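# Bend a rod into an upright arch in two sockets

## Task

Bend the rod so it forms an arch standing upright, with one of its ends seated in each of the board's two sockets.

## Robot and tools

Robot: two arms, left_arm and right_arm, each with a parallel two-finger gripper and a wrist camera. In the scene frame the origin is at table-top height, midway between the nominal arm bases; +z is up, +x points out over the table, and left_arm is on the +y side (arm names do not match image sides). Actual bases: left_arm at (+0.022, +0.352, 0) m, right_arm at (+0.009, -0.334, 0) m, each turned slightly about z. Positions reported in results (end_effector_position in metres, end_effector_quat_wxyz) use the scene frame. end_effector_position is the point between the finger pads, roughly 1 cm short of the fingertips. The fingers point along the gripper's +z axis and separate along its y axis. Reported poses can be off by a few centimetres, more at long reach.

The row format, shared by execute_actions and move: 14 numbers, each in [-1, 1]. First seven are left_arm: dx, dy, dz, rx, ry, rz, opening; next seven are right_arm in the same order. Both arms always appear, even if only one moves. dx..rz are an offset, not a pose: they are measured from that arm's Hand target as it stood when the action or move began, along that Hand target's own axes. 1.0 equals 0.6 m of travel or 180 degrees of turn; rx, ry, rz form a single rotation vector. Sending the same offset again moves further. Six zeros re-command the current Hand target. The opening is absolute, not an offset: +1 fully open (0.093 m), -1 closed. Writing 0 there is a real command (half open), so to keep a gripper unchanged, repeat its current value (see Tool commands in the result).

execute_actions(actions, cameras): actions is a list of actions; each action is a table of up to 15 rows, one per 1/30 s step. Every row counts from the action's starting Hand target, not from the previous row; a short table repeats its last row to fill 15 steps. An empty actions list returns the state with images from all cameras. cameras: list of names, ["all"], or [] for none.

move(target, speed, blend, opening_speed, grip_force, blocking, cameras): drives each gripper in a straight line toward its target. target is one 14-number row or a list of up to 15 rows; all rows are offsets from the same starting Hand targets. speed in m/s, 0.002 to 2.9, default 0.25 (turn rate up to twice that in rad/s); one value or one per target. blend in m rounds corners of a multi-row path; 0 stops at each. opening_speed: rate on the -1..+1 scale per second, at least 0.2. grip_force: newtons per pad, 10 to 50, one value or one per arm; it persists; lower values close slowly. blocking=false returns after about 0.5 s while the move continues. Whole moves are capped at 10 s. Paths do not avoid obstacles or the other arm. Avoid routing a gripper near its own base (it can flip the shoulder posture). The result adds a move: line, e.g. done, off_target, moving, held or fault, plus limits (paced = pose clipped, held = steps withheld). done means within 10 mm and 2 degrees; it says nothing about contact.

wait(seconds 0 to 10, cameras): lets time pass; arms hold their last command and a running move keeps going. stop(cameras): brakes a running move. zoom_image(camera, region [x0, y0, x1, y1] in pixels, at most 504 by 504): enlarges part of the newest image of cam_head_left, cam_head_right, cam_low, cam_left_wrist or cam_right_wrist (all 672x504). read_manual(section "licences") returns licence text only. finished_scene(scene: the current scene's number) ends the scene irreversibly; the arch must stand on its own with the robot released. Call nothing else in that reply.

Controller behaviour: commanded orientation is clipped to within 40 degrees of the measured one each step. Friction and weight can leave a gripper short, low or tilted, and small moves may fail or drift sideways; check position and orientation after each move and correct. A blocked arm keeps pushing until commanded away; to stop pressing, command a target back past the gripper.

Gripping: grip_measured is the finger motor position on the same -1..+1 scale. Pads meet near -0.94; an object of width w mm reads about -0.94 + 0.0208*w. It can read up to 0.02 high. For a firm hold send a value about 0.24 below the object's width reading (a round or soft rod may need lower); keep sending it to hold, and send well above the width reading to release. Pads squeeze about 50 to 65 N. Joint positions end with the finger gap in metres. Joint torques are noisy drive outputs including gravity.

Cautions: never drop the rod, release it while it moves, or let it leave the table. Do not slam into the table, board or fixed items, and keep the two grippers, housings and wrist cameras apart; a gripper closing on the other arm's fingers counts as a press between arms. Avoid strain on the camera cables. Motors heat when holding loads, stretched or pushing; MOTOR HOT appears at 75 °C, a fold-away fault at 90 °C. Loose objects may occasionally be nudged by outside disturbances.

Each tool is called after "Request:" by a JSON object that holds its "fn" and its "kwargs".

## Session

Request:
{"fn": "execute_actions", "kwargs": {"actions": []}}

Request:
{"fn": "zoom_image", "kwargs": {"camera": "cam_head_left", "region": [170, 230, 470, 420]}}

Request:
{"fn": "zoom_image", "kwargs": {"camera": "cam_head_right", "region": [170, 230, 470, 420]}}

Request:
{"fn": "zoom_image", "kwargs": {"camera": "cam_low", "region": [220, 260, 480, 420]}}

Scene clock: 0.00 s.
left_arm: end_effector_position=(+0.3333, +0.3692, +0.2067) grip_measured=+1.000 end_effector_quat_wxyz=(+0.710, -0.059, +0.689, -0.130) | right_arm: end_effector_position=(+0.3550, -0.4689, +0.1114) grip_measured=+1.000 end_effector_quat_wxyz=(+0.499, +0.219, +0.802, -0.244)
Joint positions: left_arm=[0.208 0.888 0.142 0.791 0.326 -0.281 0.093] | right_arm=[-0.096 1.398 0.447 0.491 0.532 0.058 0.093]
Joint velocities: within noise
Joint torques (N m): no reading
Heat: left arm: 28 °C; right arm: 28 °C.
Hand target: left_arm +0.3342, +0.3694, +0.2169; +0.721, -0.054, +0.679, -0.128 | right_arm +0.3580, -0.4693, +0.1184; +0.507, +0.221, +0.797, -0.243
Tool commands: left_gripper/opening=+1.0 right_gripper/opening=+1.0
camera_calibration:
cam_left_wrist: T_world_to_cam=[[-0.11771, -0.956377, 0.267371, 0.337354], [-0.396699, -0.201541, -0.895551, 0.433353], [0.91037, -0.211481, -0.355671, -0.0688421], [0, 0, 0, 1]] pos_world=[0.274293, 0.395417, 0.273406]
cam_right_wrist: T_world_to_cam=[[-0.573181, -0.798719, 0.183062, -0.191767], [-0.671635, 0.329945, -0.663357, 0.507322], [0.469436, -0.503174, -0.725566, -0.239145], [0, 0, 0, 1]] pos_world=[0.343081, -0.440888, 0.198125]

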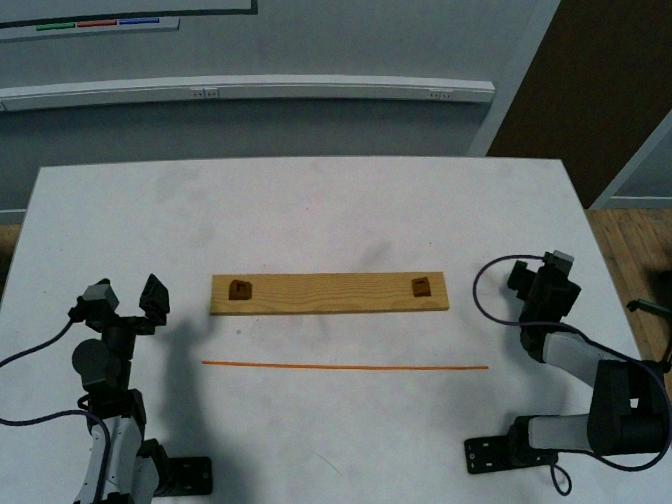

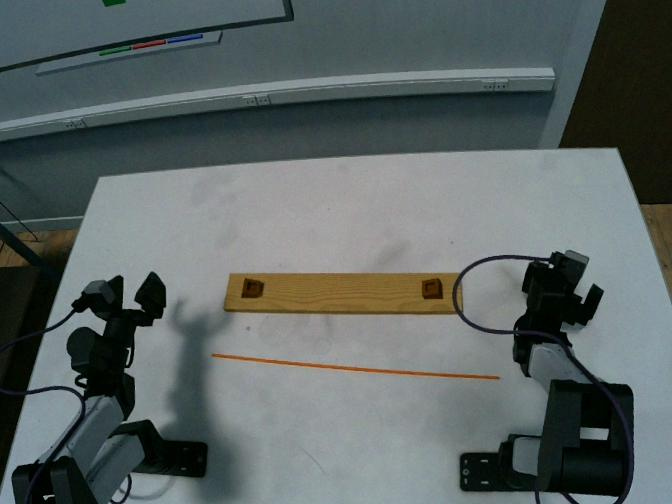

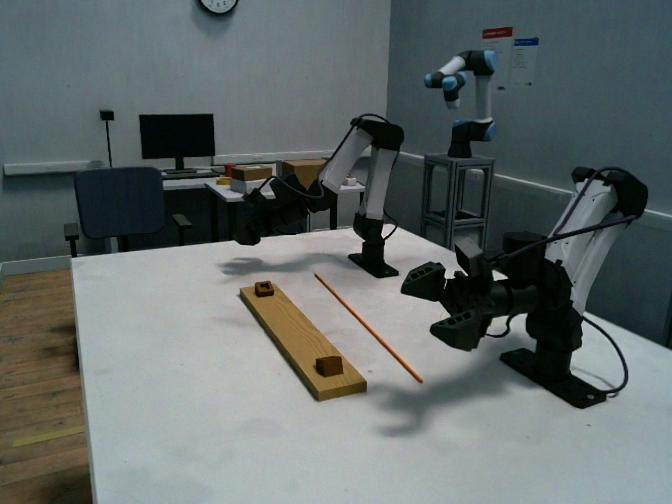

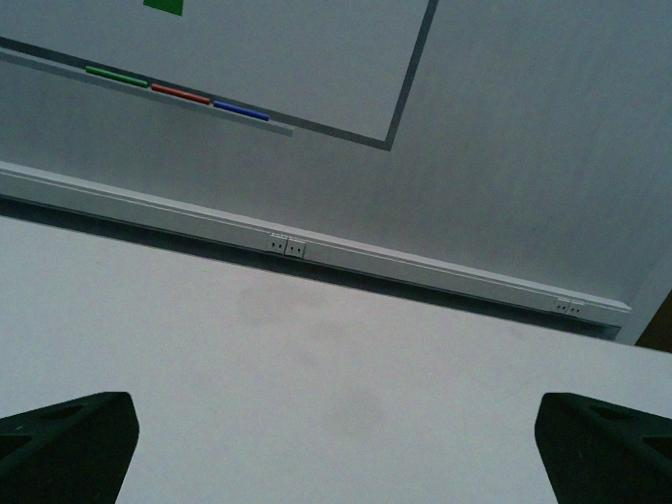

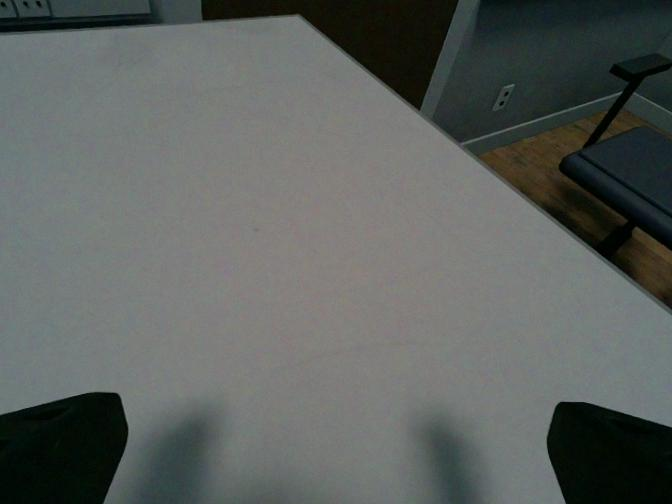

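Scaled by 1.680.

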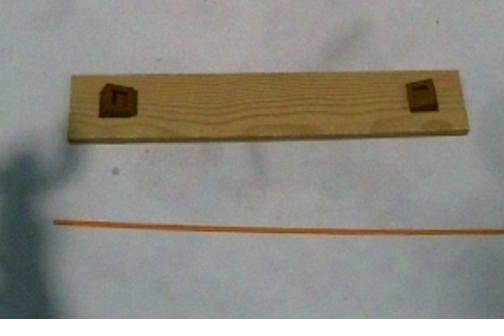

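Scaled by 1.680.

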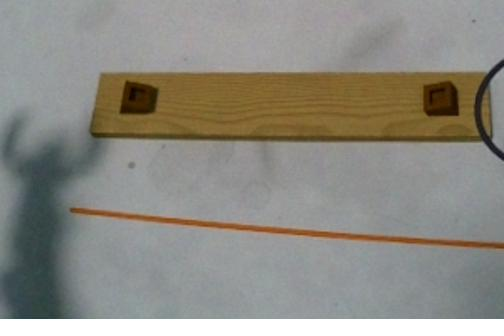

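Scaled by 1.938.

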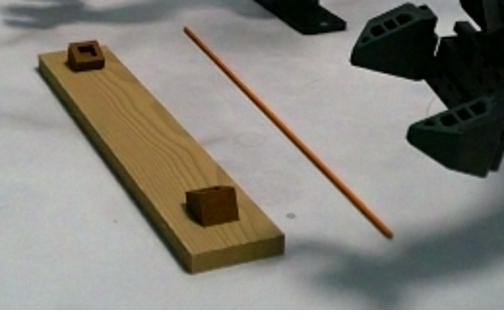

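Request:
{"fn": "move", "kwargs": {"target": [0.1658,-0.2318,-0.1365,0.3505,0.4662,0.4249,0,0.0868,0.0853,-0.3972,-0.4153,0.1627,-0.5595,0], "speed": 0.4, "cameras": ["cam_left_wrist","cam_right_wrist"]}}

Scene clock: 61.30 s.
left_arm: end_effector_position=(+0.2397, +0.2183, +0.1448) grip_measured=+0.003 end_effector_quat_wxyz=(+0.000, +0.725, +0.688, -0.006) | right_arm: end_effector_position=(+0.1973, -0.2789, +0.1438) grip_measured=+0.001 end_effector_quat_wxyz=(+0.001, +0.674, -0.738, -0.005)
Joint positions: left_arm=[-0.564 1.511 1.311 -1.375 0.011 1.082 0.045] | right_arm=[0.32 1.288 1.124 -1.413 -0.007 -1.205 0.045]
Joint torques (N m): left_arm=[-0.21 -5.42 7.15 0.18 -0.14 0.15] | right_arm=[0.38 -2.28 9.4 0.18 0.08 -0.15]
Heat: left arm: 36 °C; right arm: 33 °C.
Hand target: left_arm +0.2418, +0.2179, +0.1502; +0.000, +0.732, +0.682, -0.001 | right_arm +0.2015, -0.2780, +0.1498; +0.000, -0.682, +0.731, +0.000
Off the commanded pose: left_arm 0.006 m, 1 deg | right_arm 0.007 m, 1 deg.
move: done
camera_calibration:
cam_left_wrist: T_world_to_cam=[[-0.998599, 0.047875, 0.0225332, 0.225878], [0.0529011, 0.912271, 0.406156, -0.229124], [-0.00111167, 0.406779, -0.913526, 0.126737], [0, 0, 0, 1]] pos_world=[0.237823, 0.146655, 0.203748]
cam_right_wrist: T_world_to_cam=[[0.997044, -0.071453, -0.0282593, -0.213008], [-0.0537546, -0.911423, 0.407944, -0.262055], [-0.054905, -0.405219, -0.912569, 0.111709], [0, 0, 0, 1]] pos_world=[0.204425, -0.208796, 0.202827]
Images, in order (width x height): cam_left_wrist 672x504, cam_right_wrist 672x504.

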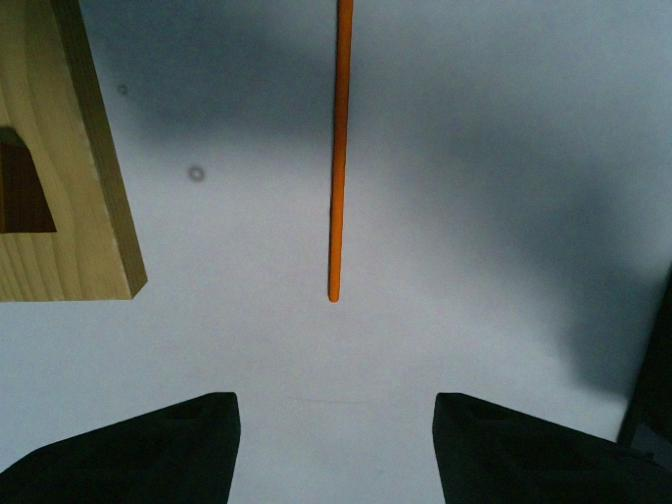

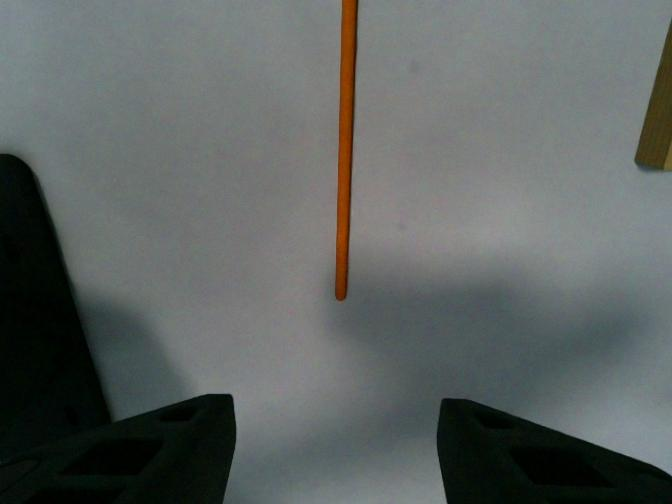

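Request:
{"fn": "move", "kwargs": {"target": [[0,0.004,0.19,0,0,0,0,0,0,0.2,0,0,0,0],[0,0.006,0.23,0,0,0,0,0,0,0.24,0,0,0,0]], "speed": [0.25,0.06], "blend": [0.005,0], "cameras": ["cam_left_wrist","cam_right_wrist"]}}

Scene clock: 73.17 s.
left_arm: end_effector_position=(+0.2409, +0.2181, +0.0147) grip_measured=+0.003 end_effector_quat_wxyz=(-0.005, +0.727, +0.687, -0.006) | right_arm: end_effector_position=(+0.2026, -0.2775, +0.0107) grip_measured=+0.001 end_effector_quat_wxyz=(-0.005, +0.675, -0.738, -0.002)
Joint positions: left_arm=[-0.564 1.639 0.904 -0.849 0.009 1.087 0.045] | right_arm=[0.32 1.414 0.673 -0.822 -0.007 -1.206 0.045]
Joint torques (N m): left_arm=[0.29 -5.67 4.44 0.61 -0.13 0.16] | right_arm=[0.39 -2.73 4.81 0.48 0.11 -0.17]
Heat: left arm: 34 °C; right arm: 32 °C.
Hand target: left_arm +0.2452, +0.2174, +0.0122; +0.000, +0.732, +0.682, -0.001 | right_arm +0.2016, -0.2780, +0.0058; +0.000, -0.682, +0.731, +0.000
Off the commanded pose: left_arm 0.005 m, 1 deg | right_arm 0.005 m, 1 deg.
move: done
camera_calibration:
cam_left_wrist: T_world_to_cam=[[-0.998177, 0.0523515, 0.0300484, 0.228825], [0.0600902, 0.90901, 0.412419, -0.177216], [-0.00572359, 0.413472, -0.910499, 0.00760234], [0, 0, 0, 1]] pos_world=[0.2391, 0.145969, 0.0731335]
cam_right_wrist: T_world_to_cam=[[0.997425, -0.0699182, -0.0159814, -0.221618], [-0.0575074, -0.912798, 0.404342, -0.205793], [-0.0428586, -0.402382, -0.914468, -0.0105515], [0, 0, 0, 1]] pos_world=[0.20876, -0.207588, 0.0700201]
Images, in order (width x height): cam_left_wrist 672x504, cam_right_wrist 672x504.

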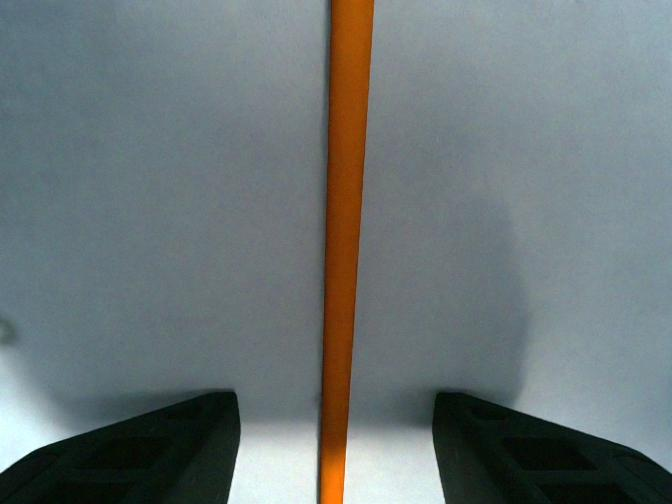

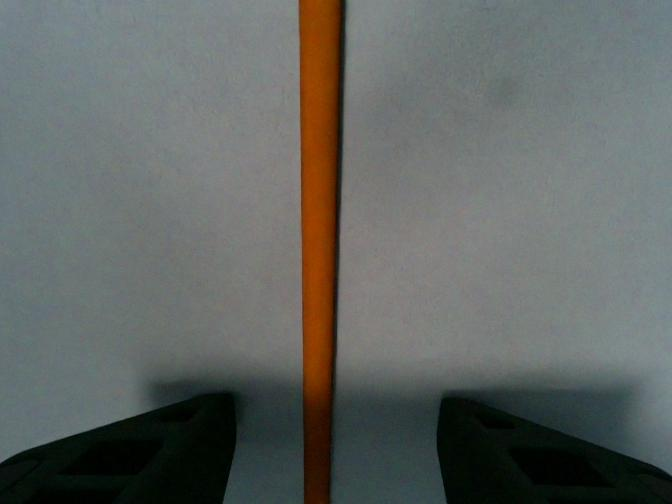

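Request:
{"fn": "move", "kwargs": {"target": [0,0.002,0.0035,0,0,0,-1,0,0.008,0.003,0,0,0,-1], "speed": 0.1, "opening_speed": 0.7, "cameras": ["cam_left_wrist","cam_right_wrist","cam_low"]}}

Scene clock: 80.70 s.
left_arm: end_effector_position=(+0.2438, +0.2169, +0.0140) grip_measured=-0.954 end_effector_quat_wxyz=(+0.000, +0.729, +0.685, -0.003) | right_arm: end_effector_position=(+0.1991, -0.2770, +0.0090) grip_measured=-0.969 end_effector_quat_wxyz=(-0.001, +0.678, -0.735, -0.004)
Joint positions: left_arm=[-0.564 1.642 0.904 -0.835 0.006 1.092 0] | right_arm=[0.327 1.414 0.665 -0.824 -0.007 -1.206 0]
Joint torques (N m): left_arm=[0.47 -5.27 4.38 0.58 -0.1 0.13] | right_arm=[0.44 -3.79 3.48 0.52 0.07 -0.11]
Heat: left arm: 33 °C; right arm: 32 °C.
Hand target: left_arm +0.2465, +0.2174, +0.0101; +0.000, +0.732, +0.682, -0.001 | right_arm +0.1968, -0.2777, +0.0040; +0.000, +0.682, -0.731, +0.001
Off the commanded pose: left_arm 0.005 m, 1 deg | right_arm 0.005 m, 1 deg.
move: done
camera_calibration:
cam_left_wrist: T_world_to_cam=[[-0.998157, 0.0577007, 0.01878, 0.230854], [0.0603223, 0.910002, 0.410193, -0.176297], [0.00657858, 0.41057, -0.911805, 0.00501472], [0, 0, 0, 1]] pos_world=[0.24103, 0.145051, 0.0725528]
cam_right_wrist: T_world_to_cam=[[0.997753, -0.0623302, -0.0245661, -0.216103], [-0.0469622, -0.912189, 0.407071, -0.206685], [-0.0477818, -0.405002, -0.913066, -0.0118302], [0, 0, 0, 1]] pos_world=[0.205345, -0.206797, 0.068025]
Images, in order (width x height): cam_low 672x504, cam_left_wrist 672x504, cam_right_wrist 672x504.

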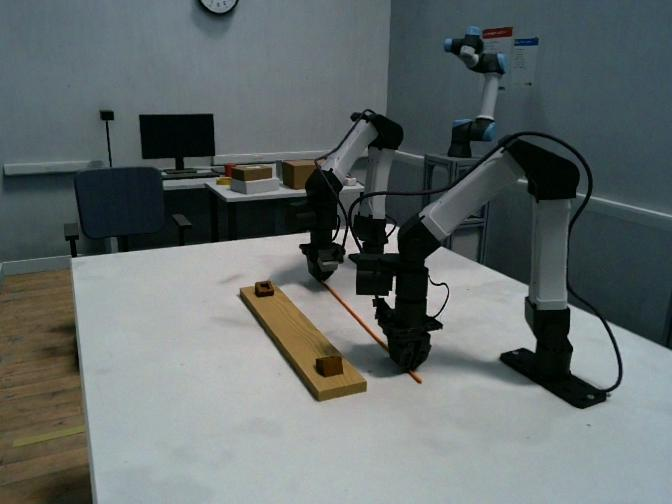

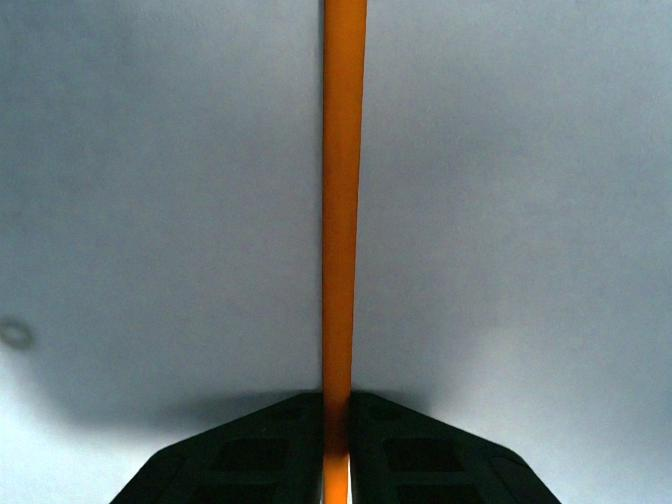

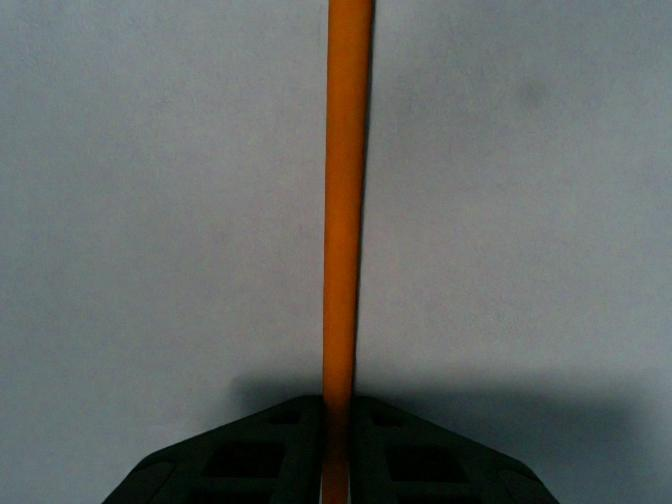

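Request:
{"fn": "move", "kwargs": {"target": [[0,0,-0.12,0,0,0,-1,0,0,-0.12,0,0,0,-1],[0.002,0.0502,-0.2667,-0.082,-0.1381,-0.0182,-1,-0.0407,-0.075,-0.2767,0.082,-0.1381,0.0182,-1],[-0.0308,0.1417,-0.2833,-0.1559,-0.2712,-0.0727,-1,-0.1208,-0.1808,-0.2933,0.1559,-0.2712,0.0727,-1],[-0.11,0.2392,-0.26,-0.2309,-0.361,-0.1711,-1,-0.2223,-0.2697,-0.2417,0.204,-0.374,0.1336,-1]], "speed": 0.2, "blend": [0.02,0.02,0.02,0], "cameras": ["cam_head_left","cam_head_right","cam_low"]}}

Request:
{"fn": "zoom_image", "kwargs": {"camera": "cam_low", "region": [290, 290, 390, 410]}}

Request:
{"fn": "zoom_image", "kwargs": {"camera": "cam_low", "region": [225, 220, 305, 310]}}

Scene clock: 131.97 s.
left_arm: end_effector_position=(+0.3926, +0.1647, +0.1541) grip_measured=-0.964 end_effector_quat_wxyz=(+0.581, +0.361, +0.720, -0.115) | right_arm: end_effector_position=(+0.3782, -0.1775, +0.1485) grip_measured=-0.971 end_effector_quat_wxyz=(+0.595, -0.359, +0.710, +0.114)
Joint positions: left_arm=[-0.369 1.436 0.571 0.547 0.299 0.366 0] | right_arm=[0.276 1.425 0.498 0.632 -0.408 -0.399 0]
Joint torques (N m): left_arm=[-2.63 -4.92 5.76 3.19 0.57 -0.2] | right_arm=[2.91 -3.64 5.89 2.14 -0.7 0.16]
Heat: left arm: 32 °C; right arm: 32 °C.
Hand target: left_arm +0.3851, +0.1416, +0.1660; +0.596, +0.380, +0.690, -0.154 | right_arm +0.3675, -0.1558, +0.1491; +0.596, -0.380, +0.690, +0.153
Off the commanded pose: left_arm 0.027 m, 6 deg | right_arm 0.024 m, 6 deg.
move: off_target (left_arm, right_arm)
Images, in order (width x height): cam_head_left 672x504, cam_head_right 672x504, cam_low 672x504.

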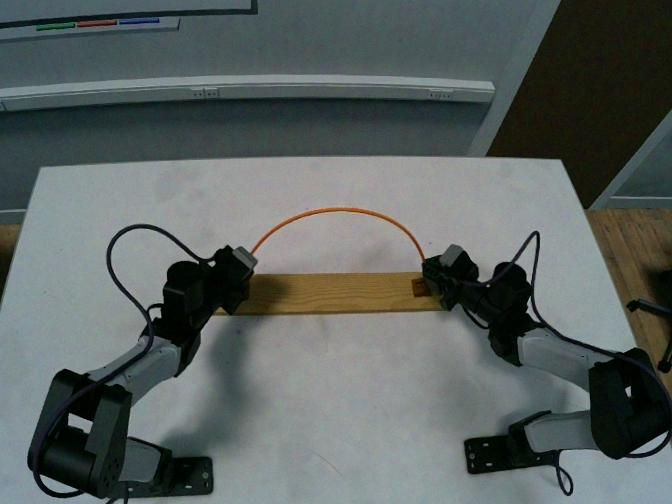

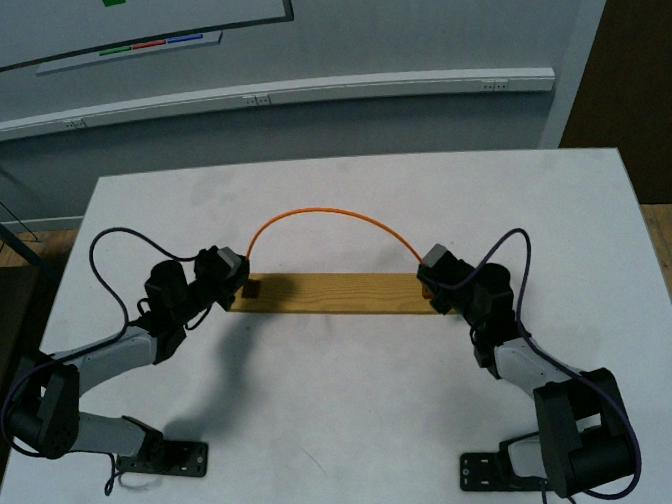

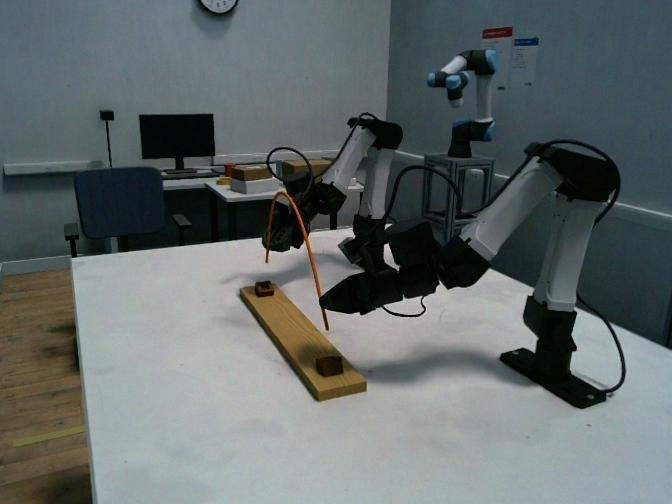

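Scaled by 4.200.

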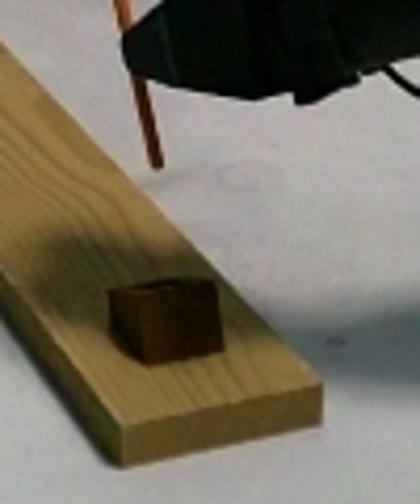

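Scaled by 5.600.

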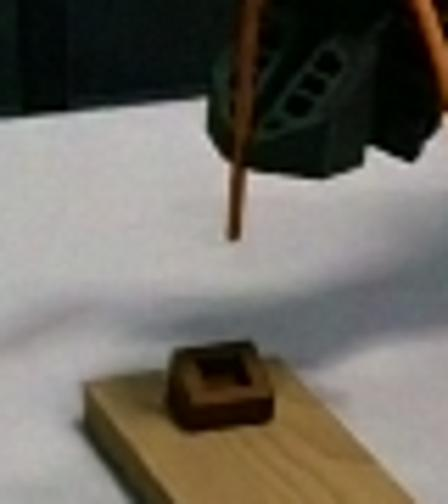

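Request:
{"fn": "move", "kwargs": {"target": [0.0725,-0.0117,0.0093,0,0,0,-1,0.0753,0.0093,0.0045,0,0,0,-1], "speed": 0.08, "cameras": ["cam_low"]}}

Request:
{"fn": "zoom_image", "kwargs": {"camera": "cam_low", "region": [300, 310, 360, 380]}}

Request:
{"fn": "zoom_image", "kwargs": {"camera": "cam_low", "region": [235, 240, 295, 310]}}

Scene clock: 154.70 s.
left_arm: end_effector_position=(+0.3900, +0.1672, +0.1098) grip_measured=-0.964 end_effector_quat_wxyz=(+0.580, +0.360, +0.722, -0.114) | right_arm: end_effector_position=(+0.3746, -0.1814, +0.1017) grip_measured=-0.971 end_effector_quat_wxyz=(+0.592, -0.358, +0.713, +0.117)
Joint positions: left_arm=[-0.366 1.586 0.472 0.793 0.299 0.366 0] | right_arm=[0.263 1.608 0.401 0.903 -0.423 -0.398 0]
Joint torques (N m): left_arm=[-1.18 -5.22 5.16 3.19 0.75 -0.13] | right_arm=[1.11 -3.95 4.85 2.11 -0.93 0.01]
Heat: left arm: 38 °C; right arm: 37 °C.
Hand target: left_arm +0.3841, +0.1481, +0.1221; +0.596, +0.380, +0.690, -0.154 | right_arm +0.3654, -0.1658, +0.1047; +0.596, -0.380, +0.690, +0.153
Off the commanded pose: left_arm 0.024 m, 6 deg | right_arm 0.018 m, 6 deg.
move: off_target (left_arm, right_arm)
Images, in order (width x height): cam_low 672x504.

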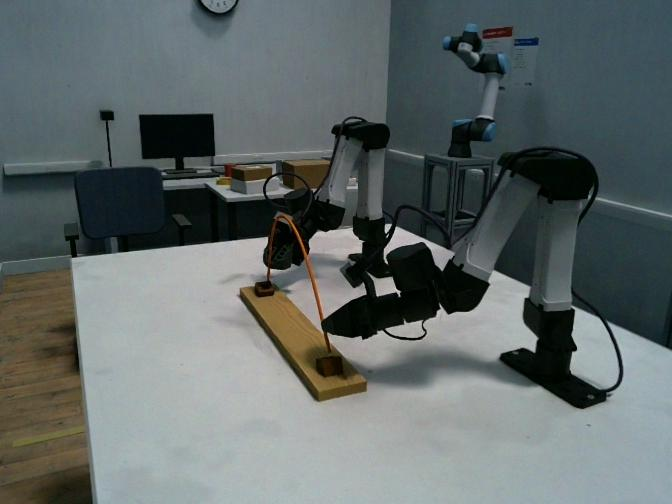

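Scaled by 7.200.

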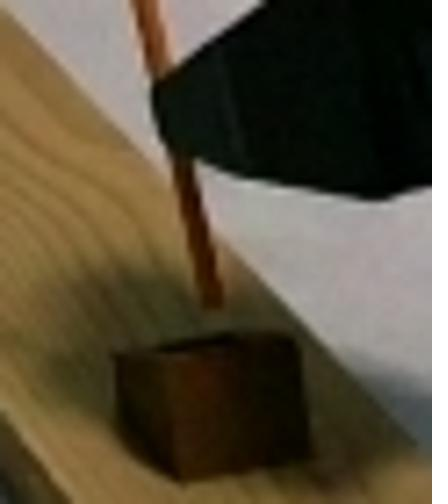

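Scaled by 7.200.

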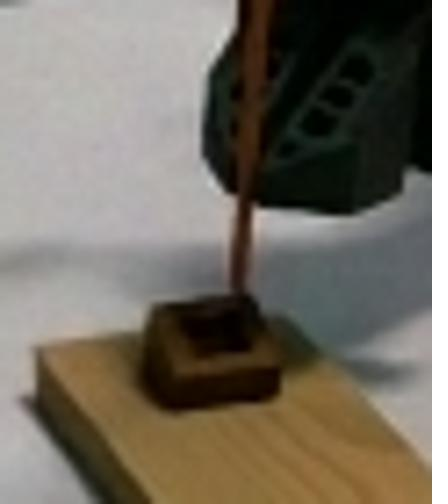

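Request:
{"fn": "move", "kwargs": {"target": [[0,0.0059,0.0059,0,0,0,-1,0.0017,-0.0092,0.0025,0,0,0,-1],[0.04,0.0043,0.0072,0,0,0,-1,0.0432,-0.0072,0.0045,0,0,0,-1]], "speed": 0.05, "cameras": ["cam_low"]}}

Request:
{"fn": "zoom_image", "kwargs": {"camera": "cam_low", "region": [300, 310, 360, 380]}}

Request:
{"fn": "zoom_image", "kwargs": {"camera": "cam_low", "region": [235, 240, 295, 310]}}

Scene clock: 171.93 s.
left_arm: end_effector_position=(+0.3949, +0.1696, +0.0905) grip_measured=-0.965 end_effector_quat_wxyz=(+0.584, +0.362, +0.716, -0.124) | right_arm: end_effector_position=(+0.3796, -0.1874, +0.0819) grip_measured=-0.971 end_effector_quat_wxyz=(+0.597, -0.360, +0.706, +0.125)
Joint positions: left_arm=[-0.339 1.706 0.456 0.94 0.344 0.367 0] | right_arm=[0.223 1.749 0.391 1.064 -0.481 -0.405 0]
Joint torques (N m): left_arm=[-0.85 -5.83 4.29 3.07 0.62 -0.06] | right_arm=[0.57 -4.23 3.77 2.04 -0.75 -0.06]
Heat: left arm: 40 °C; right arm: 40 °C.
Hand target: left_arm +0.3889, +0.1551, +0.0991; +0.596, +0.380, +0.691, -0.154 | right_arm +0.3705, -0.1758, +0.0807; +0.596, -0.380, +0.690, +0.153
Off the commanded pose: left_arm 0.018 m, 5 deg | right_arm 0.015 m, 4 deg.
move: off_target (left_arm, right_arm)
Images, in order (width x height): cam_low 672x504.

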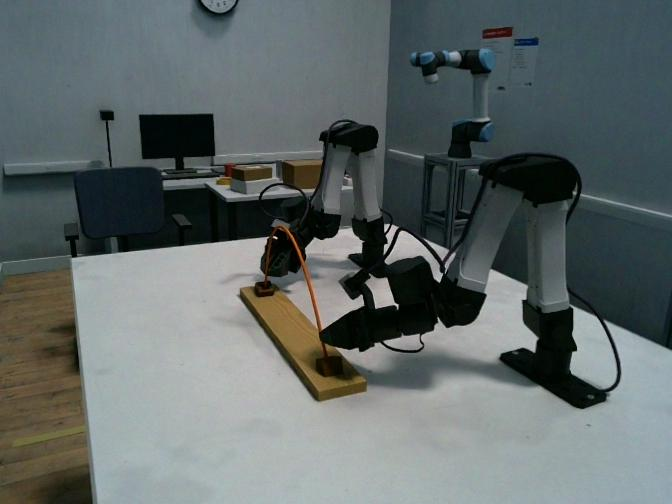

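Scaled by 7.200.

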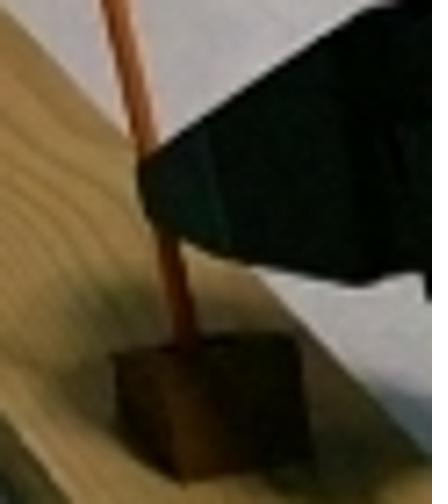

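Scaled by 7.200.

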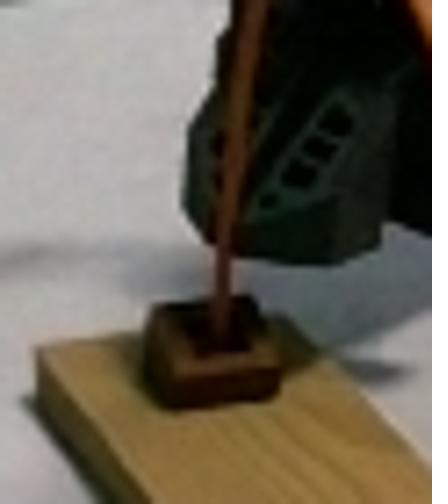

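Request:
{"fn": "move", "kwargs": {"target": [0.0128,0.0018,-0.0067,0,0,0,-1,0.011,-0.0009,-0.001,0,0,0,-1], "speed": 0.05, "cameras": ["cam_low"]}}

Request:
{"fn": "zoom_image", "kwargs": {"camera": "cam_low", "region": [300, 330, 350, 380]}}

Request:
{"fn": "zoom_image", "kwargs": {"camera": "cam_low", "region": [235, 260, 285, 310]}}

Scene clock: 184.40 s.
left_arm: end_effector_position=(+0.3932, +0.1718, +0.0906) grip_measured=-0.965 end_effector_quat_wxyz=(+0.593, +0.365, +0.706, -0.129) | right_arm: end_effector_position=(+0.3810, -0.1879, +0.0815) grip_measured=-0.971 end_effector_quat_wxyz=(+0.604, -0.364, +0.698, +0.126)
Joint positions: left_arm=[-0.323 1.724 0.439 0.997 0.375 0.372 0] | right_arm=[0.213 1.78 0.391 1.115 -0.502 -0.409 0]
Joint torques (N m): left_arm=[-0.51 -5.57 3.88 2.87 0.51 -0.06] | right_arm=[0.38 -4.22 3.04 1.97 -0.61 -0.02]
Heat: left arm: 42 °C; right arm: 41 °C.
Hand target: left_arm +0.3869, +0.1611, +0.0932; +0.596, +0.380, +0.690, -0.154 | right_arm +0.3704, -0.1788, +0.0747; +0.596, -0.380, +0.690, +0.153
Off the commanded pose: left_arm 0.013 m, 4 deg | right_arm 0.015 m, 4 deg.
move: off_target (left_arm, right_arm)
Images, in order (width x height): cam_low 672x504.

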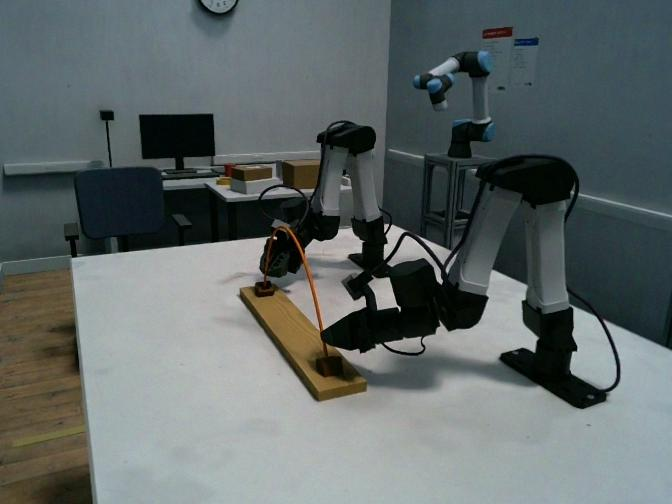

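Scaled by 10.080.

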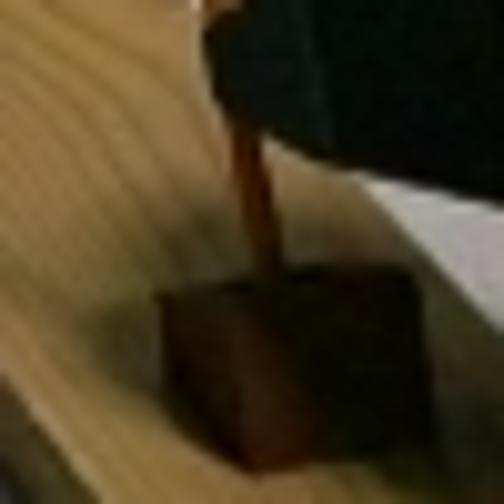

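Scaled by 10.080.

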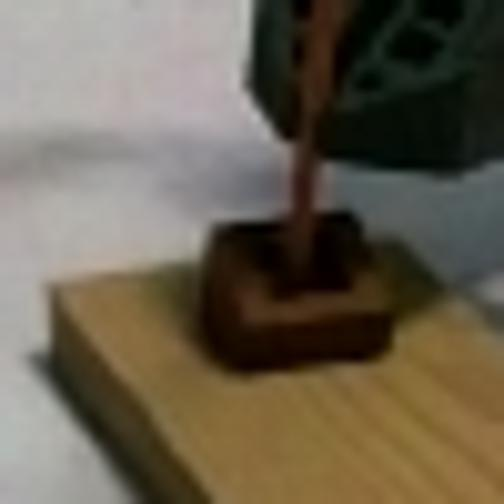

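Request:
{"fn": "move", "kwargs": {"target": [[0.0088,0.0172,-0.0033,0,0,0,-1,-0.0048,-0.023,0.0007,0,0,0,-1],[0.0088,0.0172,-0.0033,0,0,0,0,-0.0048,-0.023,0.0007,0,0,0,0]], "speed": 0.05, "opening_speed": 0.4}}

Request:
{"fn": "move", "kwargs": {"target": [0,0,-0.15,0,0,0,0,0,0,-0.15,0,0,0,0], "speed": 0.12, "cameras": ["all"]}}

Scene clock: 198.37 s.
left_arm: end_effector_position=(+0.3911, +0.1730, +0.0888) grip_measured=-0.003 end_effector_quat_wxyz=(+0.593, +0.379, +0.695, -0.149) | right_arm: end_effector_position=(+0.3761, -0.1875, +0.0784) grip_measured=-0.002 end_effector_quat_wxyz=(+0.594, -0.378, +0.693, +0.150)
Joint positions: left_arm=[-0.288 1.747 0.439 1.021 0.463 0.384 0.045] | right_arm=[0.186 1.781 0.397 1.082 -0.584 -0.422 0.045]
Joint torques (N m): left_arm=[0.18 -5.94 4.63 2.6 0.09 -0.06] | right_arm=[-0.43 -5.09 6.39 1.72 -0.2 -0.05]
Heat: left arm: 41 °C; right arm: 40 °C.
Hand target: left_arm +0.3928, +0.1711, +0.0913; +0.596, +0.380, +0.690, -0.154 | right_arm +0.3804, -0.1866, +0.0806; +0.596, -0.380, +0.690, +0.153
Off the commanded pose: left_arm 0.003 m, 1 deg | right_arm 0.005 m, 1 deg.
move: done

Scene clock: 200.07 s.
left_arm: end_effector_position=(+0.3291, +0.2311, +0.1048) grip_measured=-0.003 end_effector_quat_wxyz=(+0.586, +0.371, +0.703, -0.159) | right_arm: end_effector_position=(+0.3185, -0.2460, +0.0978) grip_measured=-0.002 end_effector_quat_wxyz=(+0.591, -0.373, +0.698, +0.157)
Joint positions: left_arm=[-0.073 1.348 0.212 0.794 0.671 0.438 0.045] | right_arm=[-0.079 1.412 0.215 0.81 -0.836 -0.524 0.045]
Joint torques (N m): left_arm=[0.51 -5.53 4.79 2.37 0.16 0.17] | right_arm=[-0.64 -5.37 4.9 1.57 -0.27 -0.17]
Heat: left arm: 41 °C; right arm: 40 °C.
Hand target: left_arm +0.3292, +0.2309, +0.1130; +0.596, +0.380, +0.690, -0.154 | right_arm +0.3167, -0.2465, +0.1024; +0.596, -0.380, +0.690, +0.153
Off the commanded pose: left_arm 0.008 m, 2 deg | right_arm 0.005 m, 1 deg.
move: done
camera_calibration:
cam_left_wrist: T_world_to_cam=[[-0.717792, -0.666156, -0.202512, 0.41157], [-0.325684, 0.578317, -0.747983, 0.0935306], [0.61539, -0.470941, -0.632068, 0.0555518], [0, 0, 0, 1]] pos_world=[0.291697, 0.246241, 0.18842]
cam_right_wrist: T_world_to_cam=[[0.720972, -0.652181, 0.234221, -0.413383], [-0.294963, -0.594673, -0.747904, 0.0609605], [0.627053, 0.470132, -0.621112, 0.0592695], [0, 0, 0, 1]] pos_world=[0.278854, -0.261213, 0.179228]

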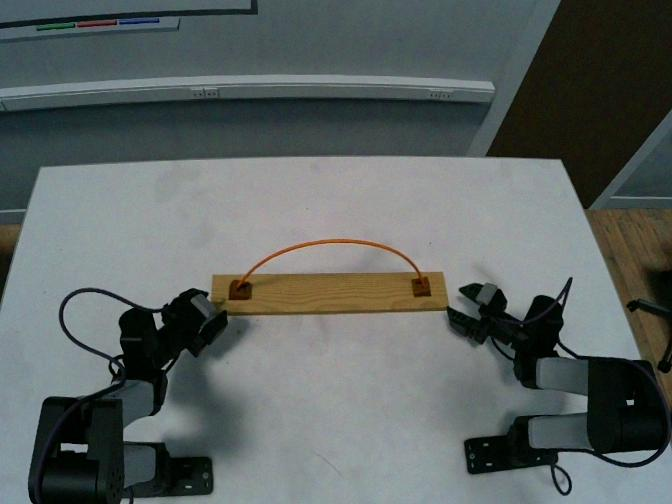

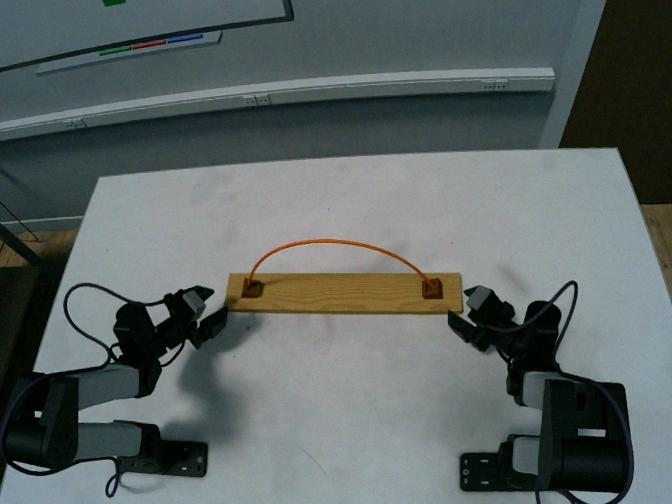

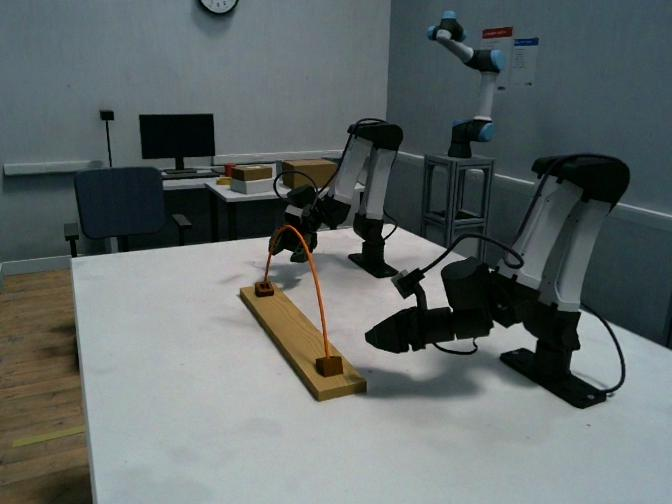

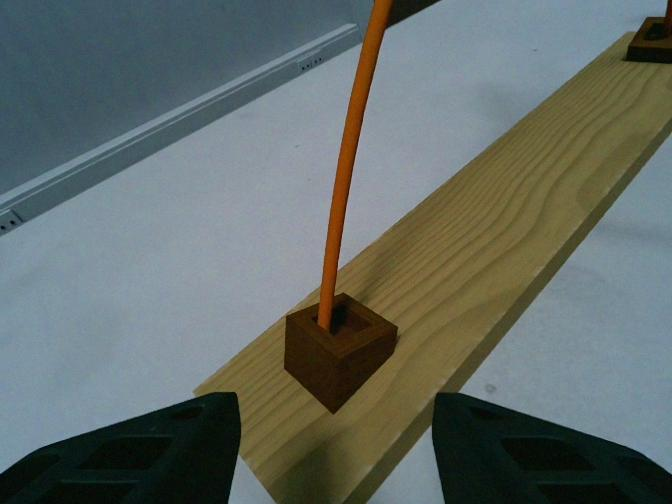

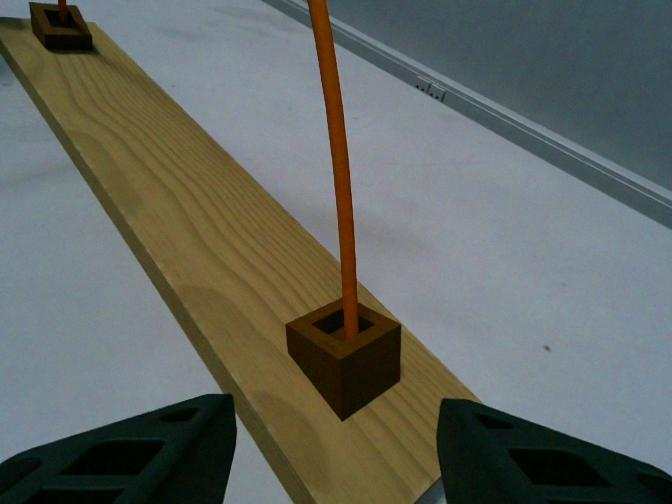

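Arch stands.

Request:
{"fn": "finished_scene", "kwargs": {"scene": 3}}

The scene is finished: the task was done.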